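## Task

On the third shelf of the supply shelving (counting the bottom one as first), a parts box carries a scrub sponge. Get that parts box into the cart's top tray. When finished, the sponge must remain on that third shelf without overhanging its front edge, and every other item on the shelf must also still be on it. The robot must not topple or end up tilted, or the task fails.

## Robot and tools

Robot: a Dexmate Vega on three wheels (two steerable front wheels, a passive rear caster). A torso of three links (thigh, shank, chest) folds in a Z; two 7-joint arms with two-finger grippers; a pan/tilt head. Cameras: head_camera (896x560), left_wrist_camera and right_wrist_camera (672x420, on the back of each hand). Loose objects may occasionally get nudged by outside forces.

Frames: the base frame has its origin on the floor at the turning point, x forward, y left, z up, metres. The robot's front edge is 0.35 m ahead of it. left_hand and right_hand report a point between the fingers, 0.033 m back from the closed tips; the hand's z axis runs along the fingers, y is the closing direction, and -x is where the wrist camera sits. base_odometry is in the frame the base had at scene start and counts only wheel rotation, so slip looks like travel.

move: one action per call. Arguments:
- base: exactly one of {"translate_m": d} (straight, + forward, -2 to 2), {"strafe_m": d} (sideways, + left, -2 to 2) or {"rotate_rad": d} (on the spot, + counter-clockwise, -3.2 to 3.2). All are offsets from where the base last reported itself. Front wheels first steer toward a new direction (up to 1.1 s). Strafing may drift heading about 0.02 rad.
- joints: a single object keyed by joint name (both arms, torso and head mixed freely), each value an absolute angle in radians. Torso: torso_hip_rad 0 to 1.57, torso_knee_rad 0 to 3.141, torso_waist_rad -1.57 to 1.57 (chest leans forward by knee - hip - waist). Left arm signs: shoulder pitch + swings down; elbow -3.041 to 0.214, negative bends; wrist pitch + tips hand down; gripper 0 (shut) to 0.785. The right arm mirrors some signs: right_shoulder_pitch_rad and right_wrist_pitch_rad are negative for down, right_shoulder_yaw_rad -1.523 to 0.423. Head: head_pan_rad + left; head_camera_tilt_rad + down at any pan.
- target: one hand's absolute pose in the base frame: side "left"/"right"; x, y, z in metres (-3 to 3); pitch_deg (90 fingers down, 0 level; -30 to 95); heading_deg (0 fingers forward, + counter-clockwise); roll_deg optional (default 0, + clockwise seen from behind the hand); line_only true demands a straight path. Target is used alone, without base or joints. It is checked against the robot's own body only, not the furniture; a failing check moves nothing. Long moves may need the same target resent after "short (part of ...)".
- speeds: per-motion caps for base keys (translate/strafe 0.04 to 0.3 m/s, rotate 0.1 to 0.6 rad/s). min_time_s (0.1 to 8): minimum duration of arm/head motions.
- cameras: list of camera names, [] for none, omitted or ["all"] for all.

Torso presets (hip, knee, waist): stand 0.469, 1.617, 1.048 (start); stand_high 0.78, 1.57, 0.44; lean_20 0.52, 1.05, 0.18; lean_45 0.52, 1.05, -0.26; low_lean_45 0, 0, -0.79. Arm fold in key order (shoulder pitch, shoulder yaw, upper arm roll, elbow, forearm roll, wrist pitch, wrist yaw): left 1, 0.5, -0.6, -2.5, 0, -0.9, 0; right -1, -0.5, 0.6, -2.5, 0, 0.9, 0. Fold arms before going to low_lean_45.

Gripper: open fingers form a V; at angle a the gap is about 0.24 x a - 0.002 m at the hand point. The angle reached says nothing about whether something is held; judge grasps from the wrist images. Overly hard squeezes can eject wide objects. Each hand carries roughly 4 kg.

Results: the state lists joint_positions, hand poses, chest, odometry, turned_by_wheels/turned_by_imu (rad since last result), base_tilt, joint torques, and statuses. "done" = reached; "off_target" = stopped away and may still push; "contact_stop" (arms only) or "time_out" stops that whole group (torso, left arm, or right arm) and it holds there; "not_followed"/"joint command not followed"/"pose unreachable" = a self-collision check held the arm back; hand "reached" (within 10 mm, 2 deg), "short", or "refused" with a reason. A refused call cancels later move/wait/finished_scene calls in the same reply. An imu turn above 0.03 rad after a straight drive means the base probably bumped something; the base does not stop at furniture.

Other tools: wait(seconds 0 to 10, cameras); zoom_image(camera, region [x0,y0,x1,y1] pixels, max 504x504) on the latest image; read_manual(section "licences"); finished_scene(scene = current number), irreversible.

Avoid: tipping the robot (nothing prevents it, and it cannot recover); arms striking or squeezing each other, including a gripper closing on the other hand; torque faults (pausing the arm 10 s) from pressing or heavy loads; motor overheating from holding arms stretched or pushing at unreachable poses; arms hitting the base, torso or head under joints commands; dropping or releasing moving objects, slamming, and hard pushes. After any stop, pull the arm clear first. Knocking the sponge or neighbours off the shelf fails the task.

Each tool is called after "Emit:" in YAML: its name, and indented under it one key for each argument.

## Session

Emit:
move:
  joints: {"head_camera_tilt_rad": 0.3}
  cameras: ["head_camera"]

Scene clock: 0.87 s.
Joint torques (N m): left_arm=[6.39 -0.07 1.22 -3.54 -0.09 -2.83 0.06] | right_arm=[-4.67 0.03 0.85 -3.69 0.06 3.23 0.18]
move: done
base_odometry: x=+0.000 y=+0.000 heading=+0.000
turned_by_wheels: +0.000
turned_by_imu: +0.000
base_tilt: forward=+0.1 right=+0.3
base_status: not commanded
joint_positions: torso_hip_rad=+0.469 torso_knee_rad=+1.617 torso_waist_rad=+1.048 left_shoulder_pitch_rad=+2.198 left_shoulder_yaw_rad=+0.003 left_upper_arm_roll_rad=+0.005 left_elbow_rad=-1.088 left_forearm_roll_rad=-0.002 left_wrist_pitch_rad=-0.498 left_wrist_yaw_rad=-0.008 left_gripper_rad=+0.005 right_shoulder_pitch_rad=-2.186 right_shoulder_yaw_rad=+0.017 right_upper_arm_roll_rad=+0.012 right_elbow_rad=-1.116 right_forearm_roll_rad=-0.006 right_wrist_pitch_rad=+0.502 right_wrist_yaw_rad=+0.010 right_gripper_rad=+0.005 head_pan_rad=+0.000 head_tilt_rad=+0.000 head_camera_tilt_rad=+0.299
joint_status: all done
chest: x=-0.0111 y=+0.0000 z=+1.4155 quat_wxyz=(+0.999, +0.000, +0.050, +0.000) (m; base frame)
left_hand: x=+0.1936 y=+0.2243 z=+0.6017 quat_wxyz=(+0.416, +0.003, +0.909, -0.006) pitch_deg=+40.8 heading_deg=-0.9 roll_deg=-0.6 back=up (m; base frame)
right_hand: x=+0.2193 y=-0.2262 z=+0.6163 quat_wxyz=(+0.436, +0.005, +0.900, +0.003) pitch_deg=+38.2 heading_deg=+0.0 roll_deg=+0.7 back=up (m; base frame)
pictures: head_camera
camera_calibration:
head_camera: T_world_to_cam=[[0.0118255, -0.999789, 0.0167768, 0.00456876], [-0.384839, -0.0200363, -0.922766, 1.38462], [0.922908, 0.00445583, -0.384995, 0.604491], [0, 0, 0, 1]] pos_world=[-0.0250875, 0.0296169, 1.51033]

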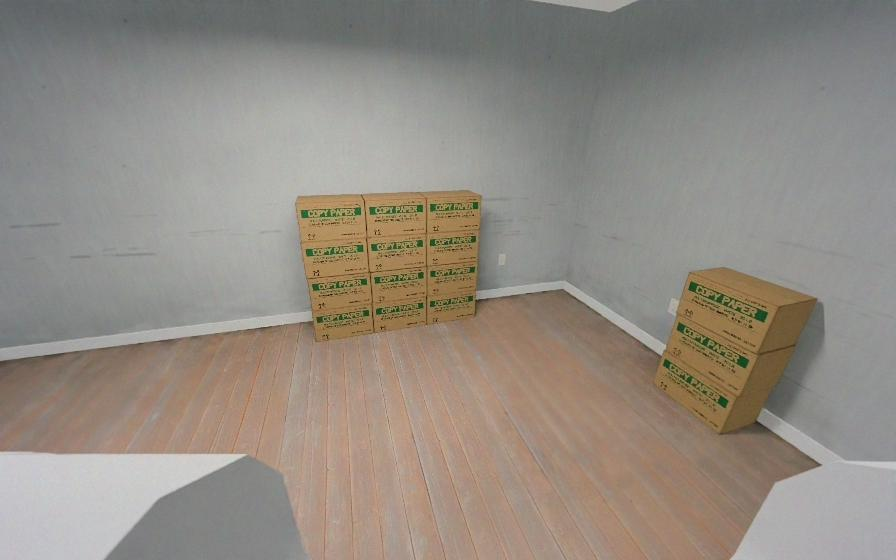

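Emit:
move:
  joints: {"head_pan_rad": 1.9}
  cameras: ["head_camera"]

Emit:
move:
  joints: {"head_pan_rad": -2.6}
  cameras: ["head_camera"]

Scene clock: 3.27 s.
Joint torques (N m): left_arm=[6.93 0.3 1.1 -3.82 -0.02 -2.84 -0.04] | right_arm=[-3.12 0.81 0.39 -5.92 -0.18 2.5 0.1]
move: done
base_odometry: x=+0.000 y=+0.000 heading=+0.000
turned_by_wheels: +0.000
turned_by_imu: +0.001
base_tilt: forward=+0.1 right=+0.3
base_status: not commanded
joint_positions: torso_hip_rad=+0.469 torso_knee_rad=+1.617 torso_waist_rad=+1.048 left_shoulder_pitch_rad=+2.198 left_shoulder_yaw_rad=+0.003 left_upper_arm_roll_rad=+0.005 left_elbow_rad=-1.088 left_forearm_roll_rad=-0.002 left_wrist_pitch_rad=-0.498 left_wrist_yaw_rad=-0.008 left_gripper_rad=+0.005 right_shoulder_pitch_rad=-2.186 right_shoulder_yaw_rad=+0.017 right_upper_arm_roll_rad=+0.012 right_elbow_rad=-1.116 right_forearm_roll_rad=-0.006 right_wrist_pitch_rad=+0.502 right_wrist_yaw_rad=+0.010 right_gripper_rad=+0.005 head_pan_rad=+1.899 head_tilt_rad=+0.000 head_camera_tilt_rad=+0.299
joint_status: all done
chest: x=-0.0111 y=+0.0000 z=+1.4155 quat_wxyz=(+0.999, +0.000, +0.050, +0.000) (m; base frame)
left_hand: x=+0.1936 y=+0.2243 z=+0.6017 quat_wxyz=(+0.416, +0.003, +0.909, -0.006) pitch_deg=+40.8 heading_deg=-0.9 roll_deg=-0.6 back=up (m; base frame)
right_hand: x=+0.2193 y=-0.2262 z=+0.6163 quat_wxyz=(+0.436, +0.005, +0.900, +0.003) pitch_deg=+38.2 heading_deg=+0.0 roll_deg=+0.7 back=up (m; base frame)
pictures: head_camera
camera_calibration:
head_camera: T_world_to_cam=[[0.940137, 0.332096, -0.076518, 0.215557], [0.0165302, -0.268698, -0.963083, 1.47581], [-0.340397, 0.904164, -0.258103, 0.31748], [0, 0, 0, 1]] pos_world=[-0.118979, 0.0379083, 1.51976]

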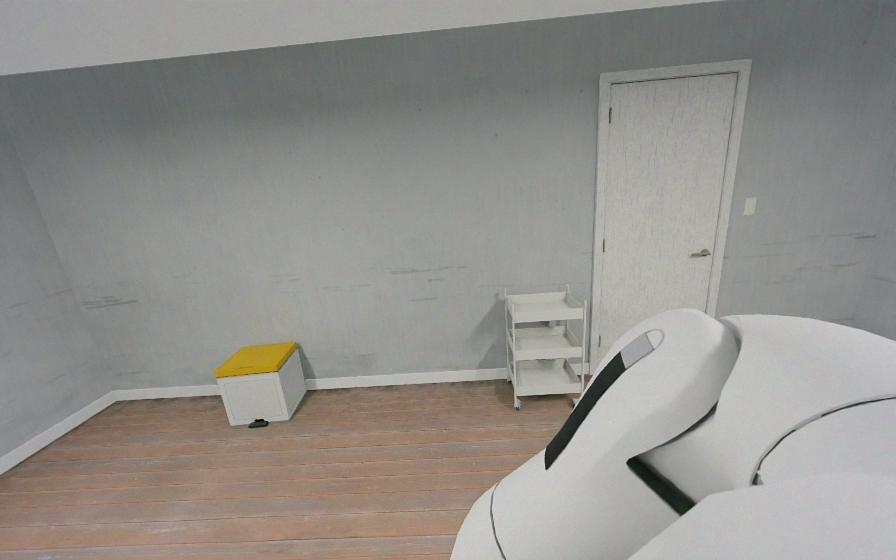

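Scene clock: 6.93 s.
Joint torques (N m): left_arm=[8.07 0.2 1.25 -3.99 -0.11 -3.07 -0.08] | right_arm=[-3.62 -0.85 0.32 -6.07 -0.2 2.85 0.05]
move: done
base_odometry: x=+0.000 y=+0.000 heading=+0.000
turned_by_wheels: +0.000
turned_by_imu: +0.001
base_tilt: forward=+0.1 right=+0.3
base_status: not commanded
joint_positions: torso_hip_rad=+0.469 torso_knee_rad=+1.617 torso_waist_rad=+1.048 left_shoulder_pitch_rad=+2.198 left_shoulder_yaw_rad=+0.003 left_upper_arm_roll_rad=+0.005 left_elbow_rad=-1.088 left_forearm_roll_rad=-0.002 left_wrist_pitch_rad=-0.498 left_wrist_yaw_rad=-0.008 left_gripper_rad=+0.005 right_shoulder_pitch_rad=-2.186 right_shoulder_yaw_rad=+0.017 right_upper_arm_roll_rad=+0.012 right_elbow_rad=-1.116 right_forearm_roll_rad=-0.006 right_wrist_pitch_rad=+0.502 right_wrist_yaw_rad=+0.010 right_gripper_rad=+0.005 head_pan_rad=-2.599 head_tilt_rad=+0.000 head_camera_tilt_rad=+0.299
joint_status: all done
chest: x=-0.0111 y=+0.0000 z=+1.4155 quat_wxyz=(+0.999, +0.000, +0.050, +0.000) (m; base frame)
left_hand: x=+0.1936 y=+0.2243 z=+0.6017 quat_wxyz=(+0.416, +0.003, +0.909, -0.006) pitch_deg=+40.8 heading_deg=-0.9 roll_deg=-0.6 back=up (m; base frame)
right_hand: x=+0.2193 y=-0.2262 z=+0.6163 quat_wxyz=(+0.436, +0.005, +0.900, +0.003) pitch_deg=+38.2 heading_deg=+0.0 roll_deg=+0.7 back=up (m; base frame)
pictures: head_camera
camera_calibration:
head_camera: T_world_to_cam=[[-0.520137, 0.851195, 0.0701721, -0.116189], [0.141898, 0.167143, -0.975668, 1.50428], [-0.842213, -0.497524, -0.207721, 0.2036], [0, 0, 0, 1]] pos_world=[-0.102415, -0.0512346, 1.51812]

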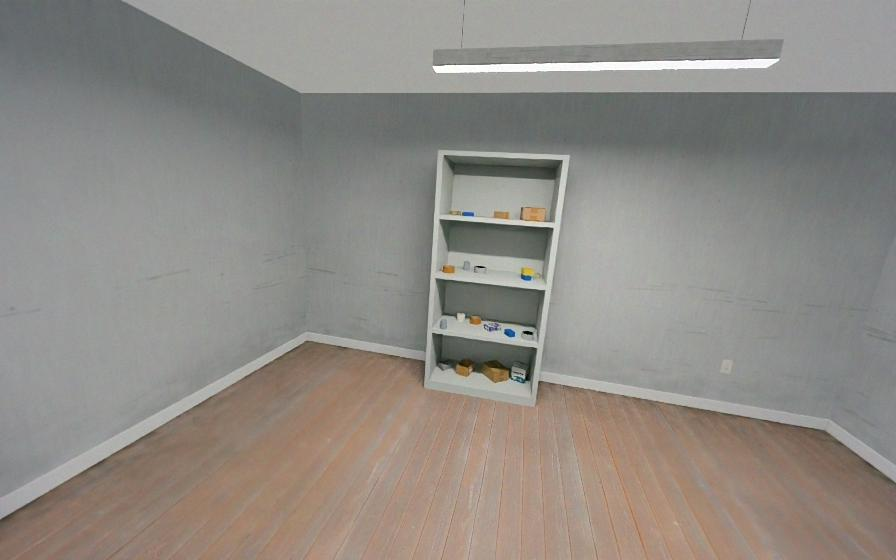

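Emit:
move:
  base: {"rotate_rad": -2.84}
  joints: {"head_pan_rad": 0, "head_camera_tilt_rad": 0.0, "torso_hip_rad": 0.2, "torso_knee_rad": 0.9, "torso_waist_rad": 0.3, "left_elbow_rad": -1.9, "left_wrist_pitch_rad": 0, "right_shoulder_pitch_rad": -2.2, "right_elbow_rad": -2.75, "right_wrist_pitch_rad": 0, "right_gripper_rad": 0.5}
  cameras: ["head_camera"]

Emit:
move:
  base: {"translate_m": 1.72}

Emit:
zoom_image:
  camera: "right_wrist_camera"
  region: [150, 150, 504, 400]

Emit:
zoom_image:
  camera: "head_camera"
  region: [300, 150, 700, 400]

Scene clock: 15.57 s.
Joint torques (N m): left_arm=[7.33 1.39 1.39 -8.21 -0.03 -3.17 0.13] | right_arm=[-8.74 1.08 1.15 -14.36 -0.19 3.23 0.19]
move: done
base_odometry: x=+0.000 y=+0.000 heading=-2.838
turned_by_wheels: -2.837
turned_by_imu: -2.759
base_tilt: forward=+0.2 right=+0.3
base_status: done
joint_positions: torso_hip_rad=+0.200 torso_knee_rad=+0.900 torso_waist_rad=+0.300 left_shoulder_pitch_rad=+2.198 left_shoulder_yaw_rad=+0.003 left_upper_arm_roll_rad=+0.005 left_elbow_rad=-1.900 left_forearm_roll_rad=-0.002 left_wrist_pitch_rad=+0.000 left_wrist_yaw_rad=-0.008 left_gripper_rad=+0.005 right_shoulder_pitch_rad=-2.200 right_shoulder_yaw_rad=+0.017 right_upper_arm_roll_rad=+0.012 right_elbow_rad=-2.744 right_forearm_roll_rad=-0.006 right_wrist_pitch_rad=+0.002 right_wrist_yaw_rad=+0.010 right_gripper_rad=+0.500 head_pan_rad=-0.001 head_tilt_rad=+0.000 head_camera_tilt_rad=+0.001
joint_status: all done
chest: x=+0.0073 y=+0.0000 z=+1.2322 quat_wxyz=(+0.980, +0.000, +0.199, +0.000) (m; base frame)
left_hand: x=+0.2636 y=+0.2229 z=+0.5460 quat_wxyz=(+0.422, +0.002, +0.906, -0.007) pitch_deg=+40.0 heading_deg=-1.1 roll_deg=-0.7 back=up (m; base frame)
right_hand: x=+0.4470 y=-0.2360 z=+1.0738 quat_wxyz=(+0.757, +0.000, +0.654, -0.007) pitch_deg=-8.3 heading_deg=-0.6 roll_deg=-0.5 back=up (m; base frame)
pictures: head_camera
camera_calibration:
head_camera: T_world_to_cam=[[0.0112092, -0.999792, 0.0170369, 0.00653204], [-0.386221, -0.0200446, -0.922189, 1.24612], [0.922338, 0.00375699, -0.386365, 0.504146], [0, 0, 0, 1]] pos_world=[0.016209, 0.0296145, 1.34383]

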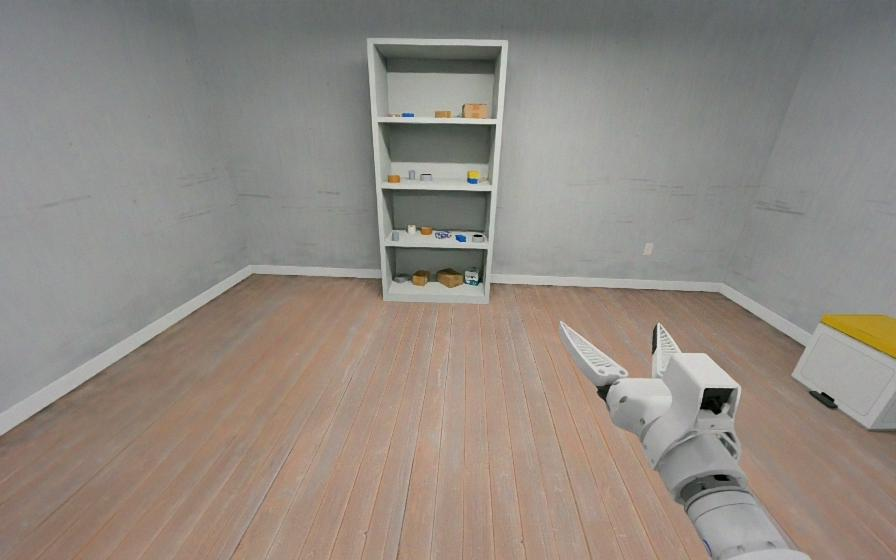

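Scene clock: 23.17 s.
Joint torques (N m): left_arm=[7.89 1.05 1.17 -8.78 -0.07 -2.91 0.01] | right_arm=[-7.55 -0.96 1.42 -14.42 0 3.99 -0.04]
move: done
base_odometry: x=-1.643 y=-0.510 heading=-2.838
turned_by_wheels: -0.001
turned_by_imu: -0.009
base_tilt: forward=+0.1 right=+0.3
base_status: done
joint_positions: torso_hip_rad=+0.200 torso_knee_rad=+0.900 torso_waist_rad=+0.300 left_shoulder_pitch_rad=+2.198 left_shoulder_yaw_rad=+0.003 left_upper_arm_roll_rad=+0.005 left_elbow_rad=-1.900 left_forearm_roll_rad=-0.002 left_wrist_pitch_rad=+0.000 left_wrist_yaw_rad=-0.008 left_gripper_rad=+0.005 right_shoulder_pitch_rad=-2.200 right_shoulder_yaw_rad=+0.017 right_upper_arm_roll_rad=+0.012 right_elbow_rad=-2.749 right_forearm_roll_rad=-0.006 right_wrist_pitch_rad=+0.000 right_wrist_yaw_rad=+0.010 right_gripper_rad=+0.500 head_pan_rad=-0.001 head_tilt_rad=+0.000 head_camera_tilt_rad=+0.001
joint_status: not commanded
chest: x=+0.0074 y=+0.0000 z=+1.2322 quat_wxyz=(+0.980, +0.000, +0.199, +0.000) (m; base frame)
left_hand: x=+0.2637 y=+0.2229 z=+0.5460 quat_wxyz=(+0.422, +0.002, +0.906, -0.007) pitch_deg=+40.0 heading_deg=-1.1 roll_deg=-0.7 back=up (m; base frame)
right_hand: x=+0.4469 y=-0.2360 z=+1.0766 quat_wxyz=(+0.758, +0.000, +0.653, -0.007) pitch_deg=-8.5 heading_deg=-0.6 roll_deg=-0.5 back=up (m; base frame)
pictures: head_camera, left_wrist_camera, right_wrist_camera
camera_calibration:
head_camera: T_world_to_cam=[[0.0112089, -0.999792, 0.0170369, 0.00653095], [-0.386257, -0.0200446, -0.922173, 1.24613], [0.922323, 0.00375594, -0.386402, 0.504103], [0, 0, 0, 1]] pos_world=[0.0163089, 0.0296145, 1.34383]
left_wrist_camera: T_world_to_cam=[[-0.00813648, -0.999154, 0.0403092, 0.199067], [-0.710117, -0.0226077, -0.70372, 0.63923], [0.704036, -0.0343501, -0.709333, 0.36291], [0, 0, 0, 1]] pos_world=[0.200046, 0.225816, 0.699239]
right_wrist_camera: T_world_to_cam=[[-0.0629714, -0.997865, 0.0172941, -0.233852], [-0.00490894, -0.0170185, -0.999843, 1.1261], [0.998003, -0.0630464, -0.00382678, -0.30174], [0, 0, 0, 1]] pos_world=[0.29194, -0.233212, 1.12882]

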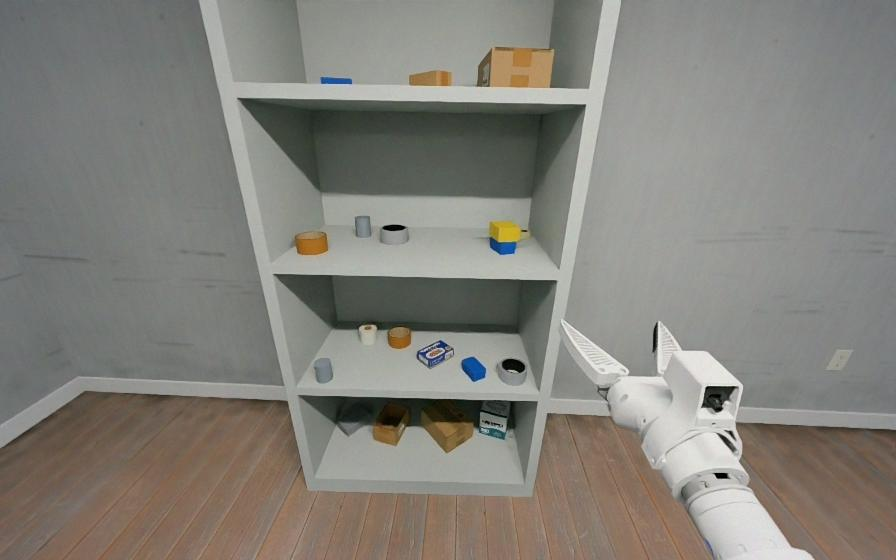

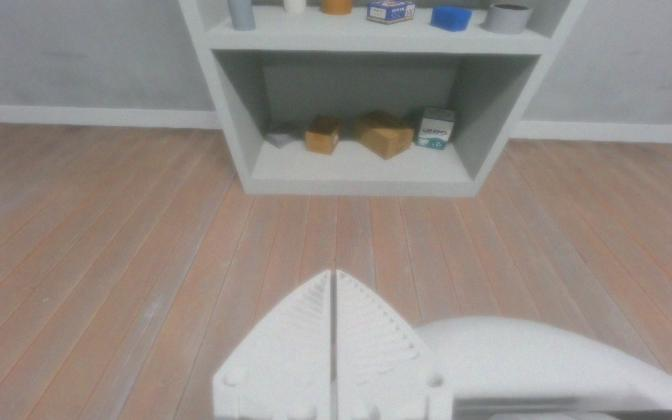

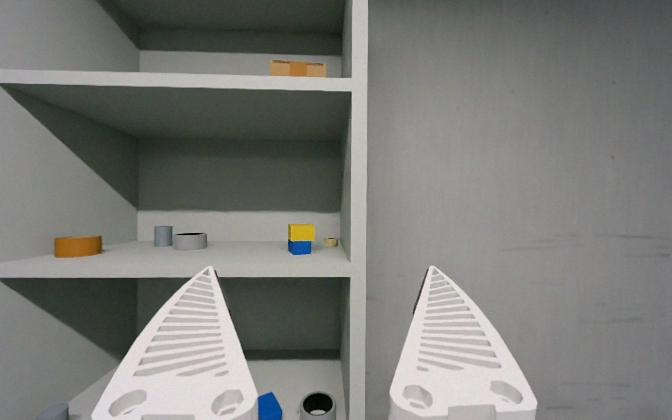

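Scaled by 1.424 from the camera's 672x420 image, which has a finer 960x600 frame.

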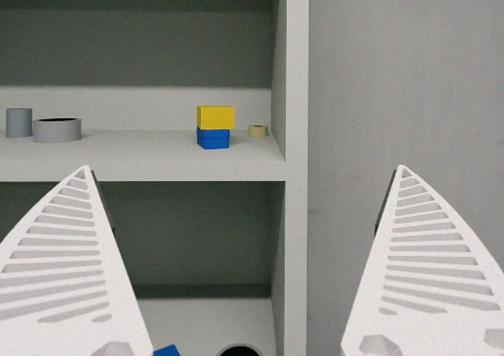

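Scaled by 1.260 from the camera's 896x560 image, which has a finer 960x600 frame.

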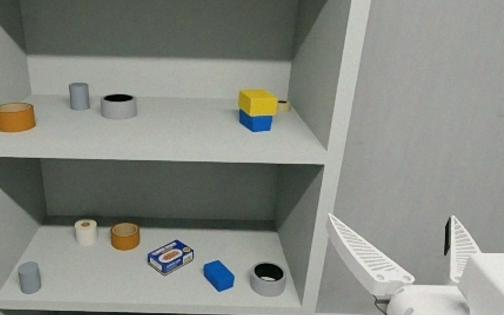

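Emit:
move:
  base: {"translate_m": 0.36}
  joints: {"head_camera_tilt_rad": 0.15}

Emit:
zoom_image:
  camera: "right_wrist_camera"
  region: [150, 150, 404, 350]

Emit:
zoom_image:
  camera: "head_camera"
  region: [400, 150, 650, 320]

Scene clock: 27.33 s.
Joint torques (N m): left_arm=[7.54 0.62 1.51 -9.02 -0.16 -2.46 0.13] | right_arm=[-5.98 -0.1 0.7 -13.7 0.04 3.68 -0.27]
move: done
base_odometry: x=-1.987 y=-0.617 heading=-2.839
turned_by_wheels: -0.001
turned_by_imu: -0.001
base_tilt: forward=+0.2 right=+0.4
base_status: done
joint_positions: torso_hip_rad=+0.200 torso_knee_rad=+0.900 torso_waist_rad=+0.300 left_shoulder_pitch_rad=+2.198 left_shoulder_yaw_rad=+0.003 left_upper_arm_roll_rad=+0.005 left_elbow_rad=-1.900 left_forearm_roll_rad=-0.002 left_wrist_pitch_rad=+0.000 left_wrist_yaw_rad=-0.008 left_gripper_rad=+0.005 right_shoulder_pitch_rad=-2.200 right_shoulder_yaw_rad=+0.017 right_upper_arm_roll_rad=+0.012 right_elbow_rad=-2.749 right_forearm_roll_rad=-0.006 right_wrist_pitch_rad=+0.000 right_wrist_yaw_rad=+0.010 right_gripper_rad=+0.500 head_pan_rad=-0.001 head_tilt_rad=+0.000 head_camera_tilt_rad=+0.149
joint_status: all done
chest: x=+0.0074 y=+0.0000 z=+1.2321 quat_wxyz=(+0.980, +0.000, +0.199, +0.000) (m; base frame)
left_hand: x=+0.2637 y=+0.2229 z=+0.5460 quat_wxyz=(+0.422, +0.002, +0.906, -0.007) pitch_deg=+40.0 heading_deg=-1.1 roll_deg=-0.7 back=up (m; base frame)
right_hand: x=+0.4469 y=-0.2360 z=+1.0765 quat_wxyz=(+0.758, +0.000, +0.653, -0.007) pitch_deg=-8.5 heading_deg=-0.6 roll_deg=-0.5 back=up (m; base frame)
pictures: head_camera, left_wrist_camera, right_wrist_camera
camera_calibration:
head_camera: T_world_to_cam=[[0.01364, -0.999794, 0.0150527, 0.00923476], [-0.518494, -0.0199442, -0.854849, 1.15257], [0.854972, 0.00385534, -0.518659, 0.675633], [0, 0, 0, 1]] pos_world=[0.019827, 0.0296151, 1.33556]
left_wrist_camera: T_world_to_cam=[[-0.0081338, -0.999154, 0.0403118, 0.199065], [-0.710117, -0.0226114, -0.70372, 0.639231], [0.704036, -0.03435, -0.709333, 0.36291], [0, 0, 0, 1]] pos_world=[0.200046, 0.225816, 0.699239]
right_wrist_camera: T_world_to_cam=[[-0.0629714, -0.997865, 0.0172941, -0.233851], [-0.00490894, -0.0170185, -0.999843, 1.126], [0.998003, -0.0630464, -0.00382678, -0.30174], [0, 0, 0, 1]] pos_world=[0.29194, -0.233212, 1.12872]

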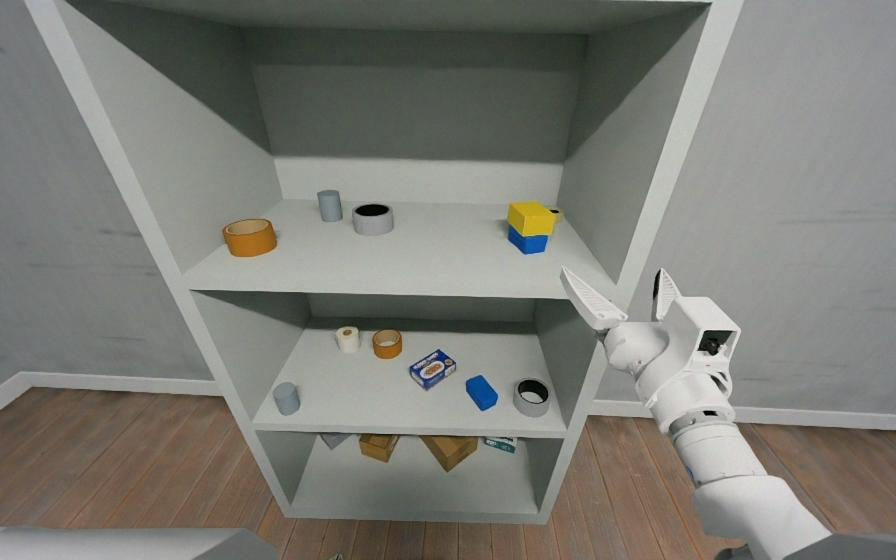

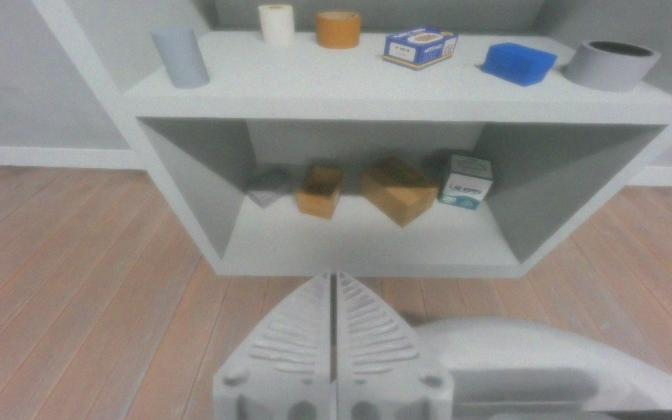

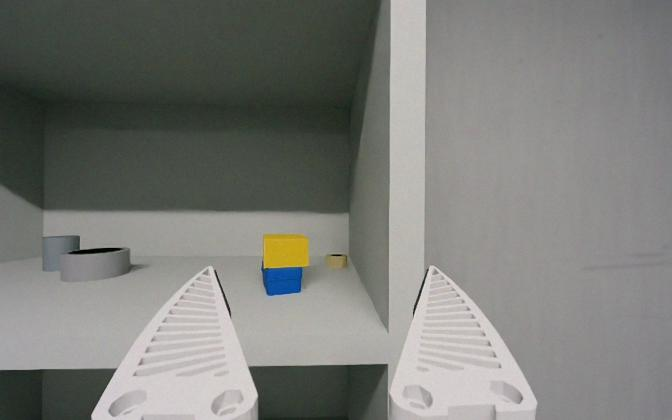

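Scaled by 1.984 from the camera's 672x420 image, which has a finer 960x600 frame.

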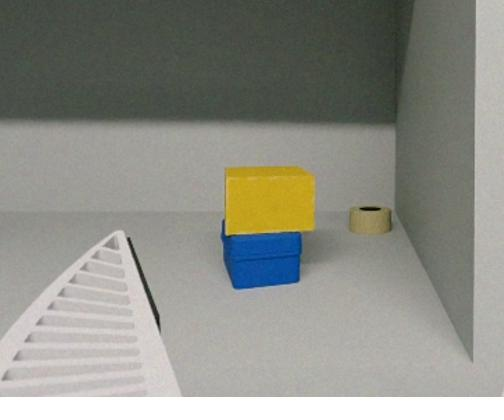

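Scaled by 2.016 from the camera's 896x560 image, which has a finer 960x600 frame.

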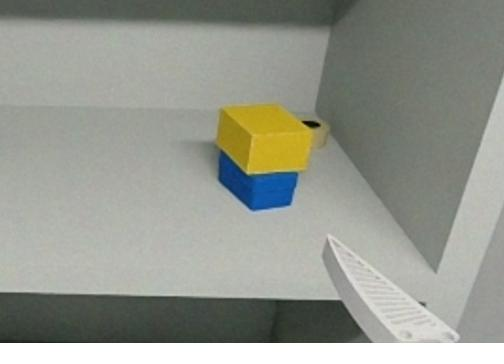

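Emit:
move:
  target: {"side":"right","x":0.738,"y":-0.178,"z":1.071,"pitch_deg":20,"heading_deg":12,"line_only":true}
  cameras: ["right_wrist_camera","head_camera"]

Emit:
zoom_image:
  camera: "right_wrist_camera"
  region: [150, 150, 504, 420]

Scene clock: 28.83 s.
Joint torques (N m): left_arm=[8.28 0.92 1.2 -8.47 -0.01 -3.14 0] | right_arm=[-6.6 -0.84 0.4 -13.85 -0.22 3.36 0.21]
move: refused
base_odometry: x=-1.987 y=-0.617 heading=-2.839
turned_by_wheels: +0.000
turned_by_imu: +0.000
base_tilt: forward=+0.2 right=+0.3
base_status: not commanded
joint_positions: torso_hip_rad=+0.200 torso_knee_rad=+0.900 torso_waist_rad=+0.300 left_shoulder_pitch_rad=+2.198 left_shoulder_yaw_rad=+0.003 left_upper_arm_roll_rad=+0.005 left_elbow_rad=-1.900 left_forearm_roll_rad=-0.002 left_wrist_pitch_rad=+0.000 left_wrist_yaw_rad=-0.008 left_gripper_rad=+0.005 right_shoulder_pitch_rad=-2.200 right_shoulder_yaw_rad=+0.017 right_upper_arm_roll_rad=+0.012 right_elbow_rad=-2.749 right_forearm_roll_rad=-0.006 right_wrist_pitch_rad=+0.000 right_wrist_yaw_rad=+0.010 right_gripper_rad=+0.500 head_pan_rad=-0.001 head_tilt_rad=+0.000 head_camera_tilt_rad=+0.149
joint_status: not commanded
chest: x=+0.0074 y=+0.0000 z=+1.2321 quat_wxyz=(+0.980, +0.000, +0.199, +0.000) (m; base frame)
left_hand: x=+0.2637 y=+0.2229 z=+0.5460 quat_wxyz=(+0.422, +0.002, +0.906, -0.007) pitch_deg=+40.0 heading_deg=-1.1 roll_deg=-0.7 back=up (m; base frame)
right_hand: x=+0.4469 y=-0.2360 z=+1.0765 quat_wxyz=(+0.758, +0.000, +0.653, -0.007) pitch_deg=-8.5 heading_deg=-0.6 roll_deg=-0.5 back=up (m; base frame)
right_hand_status: refused: the arm stands too near the robot already: the right upper arm within 1.8 cm of the right forearm (limit 2.0). Nothing moved. Move it clear with "joints".
pictures: head_camera, right_wrist_camera
camera_calibration:
head_camera: T_world_to_cam=[[0.01364, -0.999794, 0.0150527, 0.00923476], [-0.518494, -0.0199442, -0.854849, 1.15257], [0.854972, 0.00385534, -0.518659, 0.675633], [0, 0, 0, 1]] pos_world=[0.019827, 0.0296151, 1.33556]
right_wrist_camera: T_world_to_cam=[[-0.0629714, -0.997865, 0.0172941, -0.233851], [-0.00490894, -0.0170185, -0.999843, 1.126], [0.998003, -0.0630464, -0.00382678, -0.30174], [0, 0, 0, 1]] pos_world=[0.29194, -0.233212, 1.12872]

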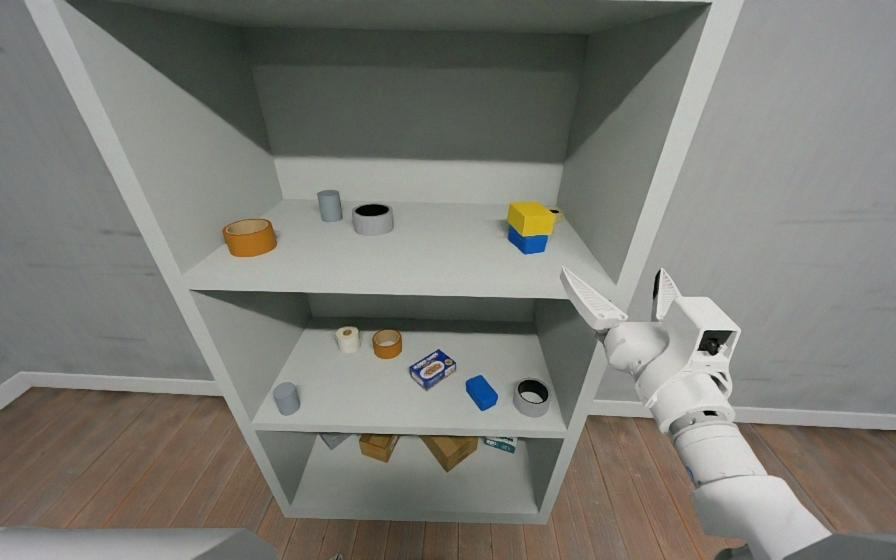

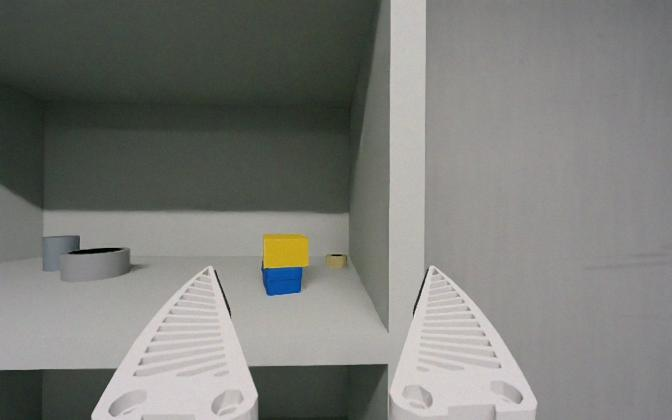

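Scaled by 1.424 from the camera's 672x420 image, which has a finer 960x600 frame.

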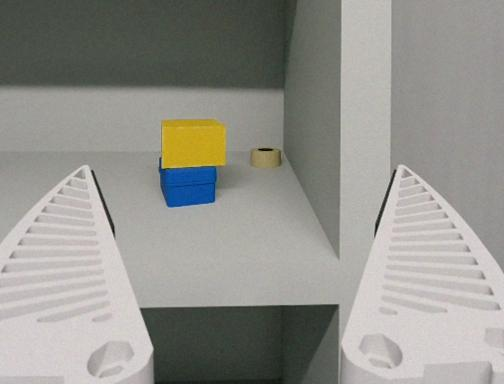

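Emit:
move:
  joints: {"right_shoulder_pitch_rad": -1.98, "right_elbow_rad": -2.6, "right_wrist_pitch_rad": -0.25}
  cameras: []

Emit:
move:
  target: {"side":"right","x":0.738,"y":-0.178,"z":1.071,"pitch_deg":20,"heading_deg":12,"line_only":true}
  cameras: ["right_wrist_camera","head_camera"]

Emit:
zoom_image:
  camera: "right_wrist_camera"
  region: [150, 150, 504, 420]

Scene clock: 31.97 s.
Joint torques (N m): left_arm=[7.85 0.22 1.27 -7.69 -0.03 -2.81 0.15] | right_arm=[5.38 1.53 1.14 -9.58 -0.1 3.93 -0.22]
move: done
base_odometry: x=-1.987 y=-0.617 heading=-2.839
turned_by_wheels: +0.000
turned_by_imu: +0.001
base_tilt: forward=+0.1 right=+0.4
base_status: not commanded
joint_positions: torso_hip_rad=+0.200 torso_knee_rad=+0.900 torso_waist_rad=+0.300 left_shoulder_pitch_rad=+2.198 left_shoulder_yaw_rad=+0.003 left_upper_arm_roll_rad=+0.005 left_elbow_rad=-1.900 left_forearm_roll_rad=-0.002 left_wrist_pitch_rad=+0.000 left_wrist_yaw_rad=-0.008 left_gripper_rad=+0.005 right_shoulder_pitch_rad=-1.985 right_shoulder_yaw_rad=+0.017 right_upper_arm_roll_rad=+0.012 right_elbow_rad=-2.603 right_forearm_roll_rad=-0.006 right_wrist_pitch_rad=-0.245 right_wrist_yaw_rad=+0.010 right_gripper_rad=+0.500 head_pan_rad=-0.001 head_tilt_rad=+0.000 head_camera_tilt_rad=+0.149
joint_status: all done
chest: x=+0.0074 y=+0.0000 z=+1.2321 quat_wxyz=(+0.980, +0.000, +0.199, +0.000) (m; base frame)
left_hand: x=+0.2637 y=+0.2229 z=+0.5460 quat_wxyz=(+0.422, +0.002, +0.906, -0.007) pitch_deg=+40.0 heading_deg=-1.1 roll_deg=-0.7 back=up (m; base frame)
right_hand: x=+0.5023 y=-0.2367 z=+0.9771 quat_wxyz=(+0.697, +0.003, +0.717, -0.005) pitch_deg=+1.5 heading_deg=-0.7 roll_deg=-0.1 back=up (m; base frame)
pictures: none
No camera images: "cameras" was empty.

Scene clock: 39.97 s.
Joint torques (N m): left_arm=[8.47 -0.23 1.11 -7.58 -0.14 -2.68 0.12] | right_arm=[22.43 -3.27 0.94 -5.74 0.06 3.25 -0.41]
move: done
base_odometry: x=-1.987 y=-0.617 heading=-2.839
turned_by_wheels: +0.000
turned_by_imu: +0.001
base_tilt: forward=+0.2 right=+0.3
base_status: not commanded
joint_positions: torso_hip_rad=+0.200 torso_knee_rad=+0.900 torso_waist_rad=+0.300 left_shoulder_pitch_rad=+2.198 left_shoulder_yaw_rad=+0.003 left_upper_arm_roll_rad=+0.005 left_elbow_rad=-1.900 left_forearm_roll_rad=-0.002 left_wrist_pitch_rad=+0.000 left_wrist_yaw_rad=-0.008 left_gripper_rad=+0.005 right_shoulder_pitch_rad=-0.681 right_shoulder_yaw_rad=-0.333 right_upper_arm_roll_rad=+0.000 right_elbow_rad=-2.165 right_forearm_roll_rad=+0.851 right_wrist_pitch_rad=-1.366 right_wrist_yaw_rad=-0.397 right_gripper_rad=+0.500 head_pan_rad=+0.000 head_tilt_rad=+0.000 head_camera_tilt_rad=+0.150
joint_status: not commanded
chest: x=+0.0073 y=+0.0000 z=+1.2322 quat_wxyz=(+0.980, +0.000, +0.199, +0.000) (m; base frame)
left_hand: x=+0.2636 y=+0.2229 z=+0.5461 quat_wxyz=(+0.422, +0.002, +0.906, -0.007) pitch_deg=+40.0 heading_deg=-1.1 roll_deg=-0.7 back=up (m; base frame)
right_hand: x=+0.7372 y=-0.1780 z=+1.0705 quat_wxyz=(+0.571, -0.085, +0.814, +0.060) pitch_deg=+19.9 heading_deg=+12.0 roll_deg=+0.0 back=up (m; base frame)
right_hand_status: reached (straight line, planned for 6.4 s): 1 mm and 0.1 deg off.
pictures: head_camera, right_wrist_camera
camera_calibration:
head_camera: T_world_to_cam=[[0.013813, -0.999793, 0.0149435, 0.00938069], [-0.518681, -0.0199414, -0.854735, 1.15232], [0.854856, 0.00405554, -0.518849, 0.676055], [0, 0, 0, 1]] pos_world=[0.0196255, 0.0296158, 1.33556]
right_wrist_camera: T_world_to_cam=[[0.167003, -0.985439, 0.0319329, -0.340578], [-0.468747, -0.107849, -0.876724, 1.31631], [0.867402, 0.131448, -0.479933, 0.0527645], [0, 0, 0, 1]] pos_world=[0.628125, -0.200592, 1.19024]

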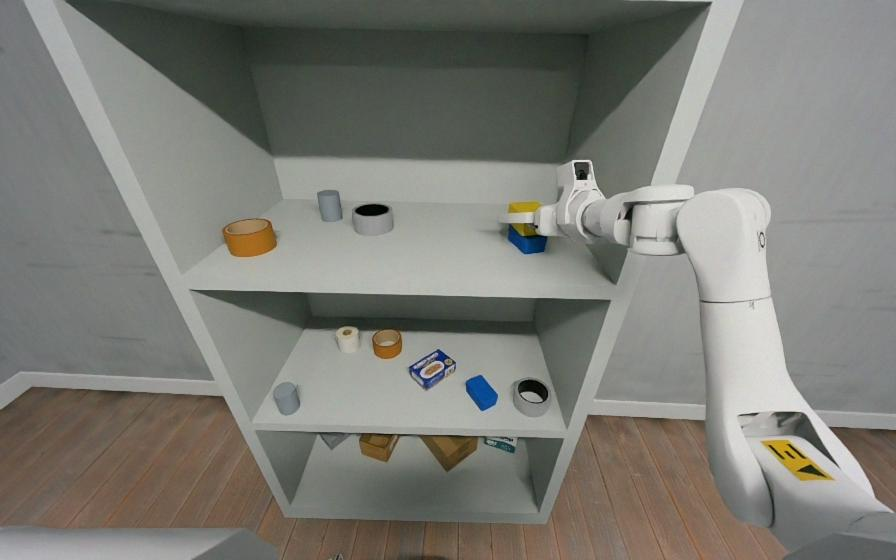

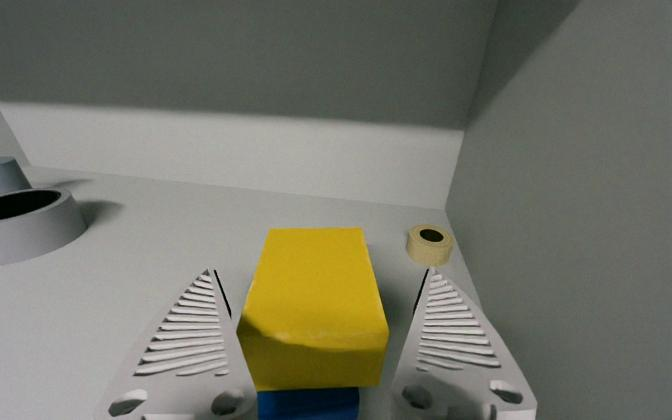

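Scaled by 1.424 from the camera's 672x420 image, which has a finer 960x600 frame.

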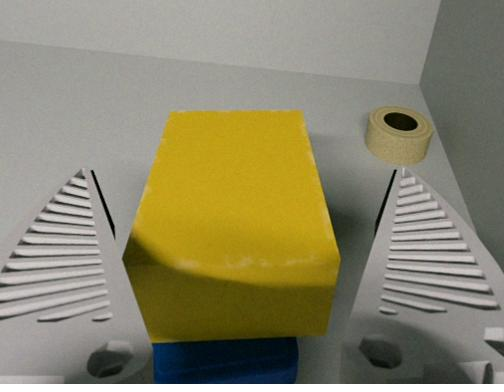

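Emit:
move:
  joints: {"right_gripper_rad": 0.2}
  cameras: []

Emit:
move:
  target: {"side":"right","x":0.725,"y":-0.178,"z":1.115,"pitch_deg":14,"heading_deg":12,"line_only":true}
  cameras: ["right_wrist_camera"]

Emit:
move:
  target: {"side":"right","x":0.72,"y":0.03,"z":1.06,"pitch_deg":20,"heading_deg":12,"line_only":true}
  cameras: ["right_wrist_camera","head_camera"]

Scene clock: 41.40 s.
Joint torques (N m): left_arm=[8.19 1.19 1.29 -8.17 -0.04 -2.85 0.25] | right_arm=[22.21 -3.58 1.66 -3.98 0 3.04 -0.44]
move: done
base_odometry: x=-1.987 y=-0.617 heading=-2.839
turned_by_wheels: +0.000
turned_by_imu: +0.000
base_tilt: forward=+0.2 right=+0.3
base_status: not commanded
joint_positions: torso_hip_rad=+0.200 torso_knee_rad=+0.900 torso_waist_rad=+0.300 left_shoulder_pitch_rad=+2.198 left_shoulder_yaw_rad=+0.003 left_upper_arm_roll_rad=+0.005 left_elbow_rad=-1.900 left_forearm_roll_rad=-0.002 left_wrist_pitch_rad=+0.000 left_wrist_yaw_rad=-0.008 left_gripper_rad=+0.005 right_shoulder_pitch_rad=-0.678 right_shoulder_yaw_rad=-0.335 right_upper_arm_roll_rad=+0.000 right_elbow_rad=-2.161 right_forearm_roll_rad=+0.857 right_wrist_pitch_rad=-1.366 right_wrist_yaw_rad=-0.400 right_gripper_rad=+0.200 head_pan_rad=+0.000 head_tilt_rad=+0.000 head_camera_tilt_rad=+0.150
joint_status: all done
chest: x=+0.0073 y=+0.0000 z=+1.2322 quat_wxyz=(+0.980, +0.000, +0.199, +0.000) (m; base frame)
left_hand: x=+0.2636 y=+0.2229 z=+0.5461 quat_wxyz=(+0.422, +0.002, +0.906, -0.007) pitch_deg=+40.0 heading_deg=-1.1 roll_deg=-0.7 back=up (m; base frame)
right_hand: x=+0.7378 y=-0.1781 z=+1.0709 quat_wxyz=(+0.570, -0.086, +0.815, +0.060) pitch_deg=+20.0 heading_deg=+12.0 roll_deg=+0.0 back=up (m; base frame)
pictures: none
No camera images: "cameras" was empty.

Scene clock: 43.23 s.
Joint torques (N m): left_arm=[7.93 0.75 1.29 -7.52 -0.12 -2.64 0.06] | right_arm=[11.35 -2.85 6.4 -10.61 -0.08 4.09 0.17]
move: done
base_odometry: x=-1.987 y=-0.617 heading=-2.839
turned_by_wheels: +0.000
turned_by_imu: +0.000
base_tilt: forward=+0.2 right=+0.3
base_status: not commanded
joint_positions: torso_hip_rad=+0.200 torso_knee_rad=+0.900 torso_waist_rad=+0.300 left_shoulder_pitch_rad=+2.198 left_shoulder_yaw_rad=+0.003 left_upper_arm_roll_rad=+0.005 left_elbow_rad=-1.900 left_forearm_roll_rad=-0.002 left_wrist_pitch_rad=+0.000 left_wrist_yaw_rad=-0.008 left_gripper_rad=+0.005 right_shoulder_pitch_rad=-0.716 right_shoulder_yaw_rad=-0.339 right_upper_arm_roll_rad=+0.033 right_elbow_rad=-2.257 right_forearm_roll_rad=+0.861 right_wrist_pitch_rad=-1.325 right_wrist_yaw_rad=-0.397 right_gripper_rad=+0.200 head_pan_rad=+0.000 head_tilt_rad=+0.000 head_camera_tilt_rad=+0.150
joint_status: not commanded
chest: x=+0.0073 y=+0.0000 z=+1.2322 quat_wxyz=(+0.980, +0.000, +0.199, +0.000) (m; base frame)
left_hand: x=+0.2636 y=+0.2229 z=+0.5460 quat_wxyz=(+0.422, +0.002, +0.906, -0.007) pitch_deg=+40.0 heading_deg=-1.1 roll_deg=-0.7 back=up (m; base frame)
right_hand: x=+0.7259 y=-0.1779 z=+1.1121 quat_wxyz=(+0.610, -0.083, +0.786, +0.064) pitch_deg=+14.4 heading_deg=+12.0 roll_deg=+0.0 back=up (m; base frame)
right_hand_status: reached (straight line, planned for 0.7 s): 3 mm and 0.4 deg off.
pictures: right_wrist_camera
camera_calibration:
right_wrist_camera: T_world_to_cam=[[0.164675, -0.985955, 0.0278379, -0.333738], [-0.38329, -0.0899716, -0.919235, 1.33598], [0.908829, 0.140705, -0.392723, -0.0429403], [0, 0, 0, 1]] pos_world=[0.606052, -0.202809, 1.22051]

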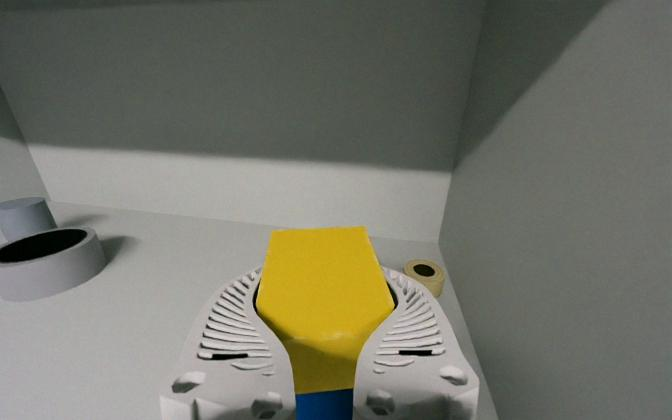

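Scene clock: 46.50 s.
Joint torques (N m): left_arm=[6.77 1.04 1.34 -8.19 -0.05 -2.63 0.07] | right_arm=[21.87 6.57 -0.36 -6.04 -0.29 3.34 -0.11]
move: done
base_odometry: x=-1.987 y=-0.617 heading=-2.839
turned_by_wheels: +0.000
turned_by_imu: +0.001
base_tilt: forward=+0.2 right=+0.2
base_status: not commanded
joint_positions: torso_hip_rad=+0.200 torso_knee_rad=+0.900 torso_waist_rad=+0.300 left_shoulder_pitch_rad=+2.198 left_shoulder_yaw_rad=+0.003 left_upper_arm_roll_rad=+0.005 left_elbow_rad=-1.900 left_forearm_roll_rad=-0.002 left_wrist_pitch_rad=+0.000 left_wrist_yaw_rad=-0.008 left_gripper_rad=+0.005 right_shoulder_pitch_rad=-0.650 right_shoulder_yaw_rad=+0.085 right_upper_arm_roll_rad=-0.388 right_elbow_rad=-2.065 right_forearm_roll_rad=+0.687 right_wrist_pitch_rad=-1.298 right_wrist_yaw_rad=-0.787 right_gripper_rad=+0.200 head_pan_rad=+0.000 head_tilt_rad=+0.000 head_camera_tilt_rad=+0.150
joint_status: not commanded
chest: x=+0.0073 y=+0.0000 z=+1.2322 quat_wxyz=(+0.980, +0.000, +0.199, +0.000) (m; base frame)
left_hand: x=+0.2636 y=+0.2229 z=+0.5460 quat_wxyz=(+0.422, +0.002, +0.906, -0.007) pitch_deg=+40.0 heading_deg=-1.1 roll_deg=-0.7 back=up (m; base frame)
right_hand: x=+0.7204 y=+0.0270 z=+1.0597 quat_wxyz=(+0.570, -0.085, +0.815, +0.060) pitch_deg=+20.0 heading_deg=+12.0 roll_deg=+0.1 back=up (m; base frame)
right_hand_status: reached (straight line, planned for 1.7 s): 3 mm and 0.1 deg off.
pictures: head_camera, right_wrist_camera
camera_calibration:
head_camera: T_world_to_cam=[[0.013813, -0.999793, 0.0149435, 0.00938069], [-0.518681, -0.0199414, -0.854735, 1.15232], [0.854856, 0.00405554, -0.518849, 0.676055], [0, 0, 0, 1]] pos_world=[0.0196255, 0.0296158, 1.33556]
right_wrist_camera: T_world_to_cam=[[0.167061, -0.985454, 0.0311572, -0.13459], [-0.469792, -0.107346, -0.876226, 1.32144], [0.866825, 0.131746, -0.480892, 0.0365247], [0, 0, 0, 1]] pos_world=[0.611626, 0.00440706, 1.17964]

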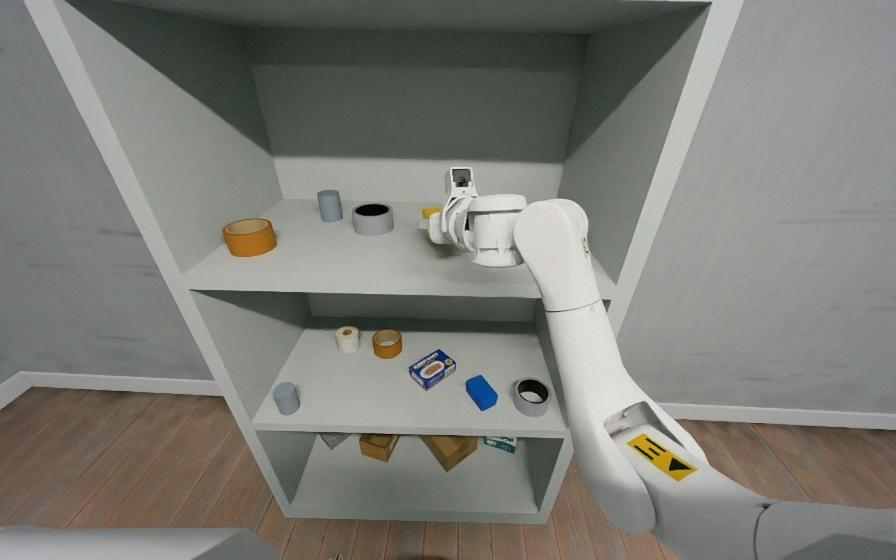

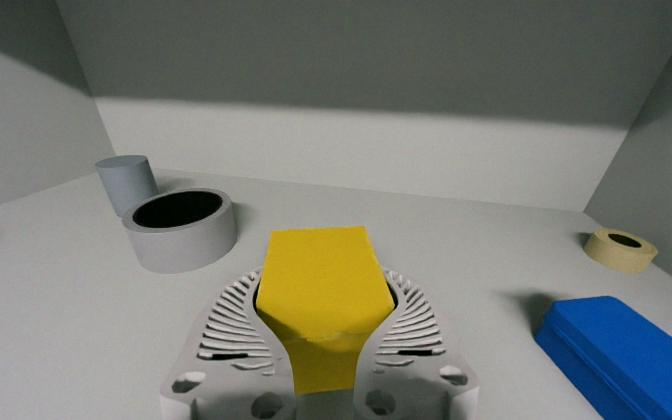

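Emit:
move:
  target: {"side":"right","x":0.72,"y":0.03,"z":1.032,"pitch_deg":20,"heading_deg":12,"line_only":true}
  cameras: ["right_wrist_camera"]

Scene clock: 48.47 s.
Joint torques (N m): left_arm=[8.12 -0.4 1.31 -7.89 -0.01 -2.57 0.06] | right_arm=[13.02 4.49 -0.34 -7.92 -0.22 3.73 0]
move: done
base_odometry: x=-1.987 y=-0.617 heading=-2.839
turned_by_wheels: +0.000
turned_by_imu: +0.001
base_tilt: forward=+0.1 right=+0.3
base_status: not commanded
joint_positions: torso_hip_rad=+0.200 torso_knee_rad=+0.900 torso_waist_rad=+0.300 left_shoulder_pitch_rad=+2.198 left_shoulder_yaw_rad=+0.003 left_upper_arm_roll_rad=+0.005 left_elbow_rad=-1.900 left_forearm_roll_rad=-0.002 left_wrist_pitch_rad=+0.000 left_wrist_yaw_rad=-0.008 left_gripper_rad=+0.005 right_shoulder_pitch_rad=-0.694 right_shoulder_yaw_rad=+0.038 right_upper_arm_roll_rad=-0.428 right_elbow_rad=-2.054 right_forearm_roll_rad=+0.665 right_wrist_pitch_rad=-1.216 right_wrist_yaw_rad=-0.758 right_gripper_rad=+0.200 head_pan_rad=+0.000 head_tilt_rad=+0.000 head_camera_tilt_rad=+0.150
joint_status: not commanded
chest: x=+0.0073 y=+0.0000 z=+1.2322 quat_wxyz=(+0.980, +0.000, +0.199, +0.000) (m; base frame)
left_hand: x=+0.2636 y=+0.2229 z=+0.5460 quat_wxyz=(+0.422, +0.002, +0.906, -0.007) pitch_deg=+40.0 heading_deg=-1.1 roll_deg=-0.7 back=up (m; base frame)
right_hand: x=+0.7201 y=+0.0297 z=+1.0337 quat_wxyz=(+0.570, -0.086, +0.815, +0.060) pitch_deg=+20.0 heading_deg=+12.0 roll_deg=+0.0 back=up (m; base frame)
right_hand_status: reached (straight line, planned for 0.6 s): 2 mm and 0.0 deg off.
pictures: right_wrist_camera
camera_calibration:
right_wrist_camera: T_world_to_cam=[[0.167032, -0.985434, 0.031951, -0.13195], [-0.469715, -0.108026, -0.876184, 1.29867], [0.866873, 0.131343, -0.480917, 0.024016], [0, 0, 0, 1]] pos_world=[0.611226, 0.00710775, 1.15364]

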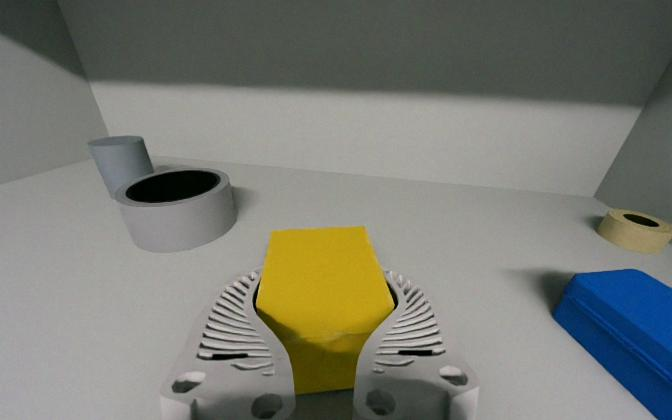

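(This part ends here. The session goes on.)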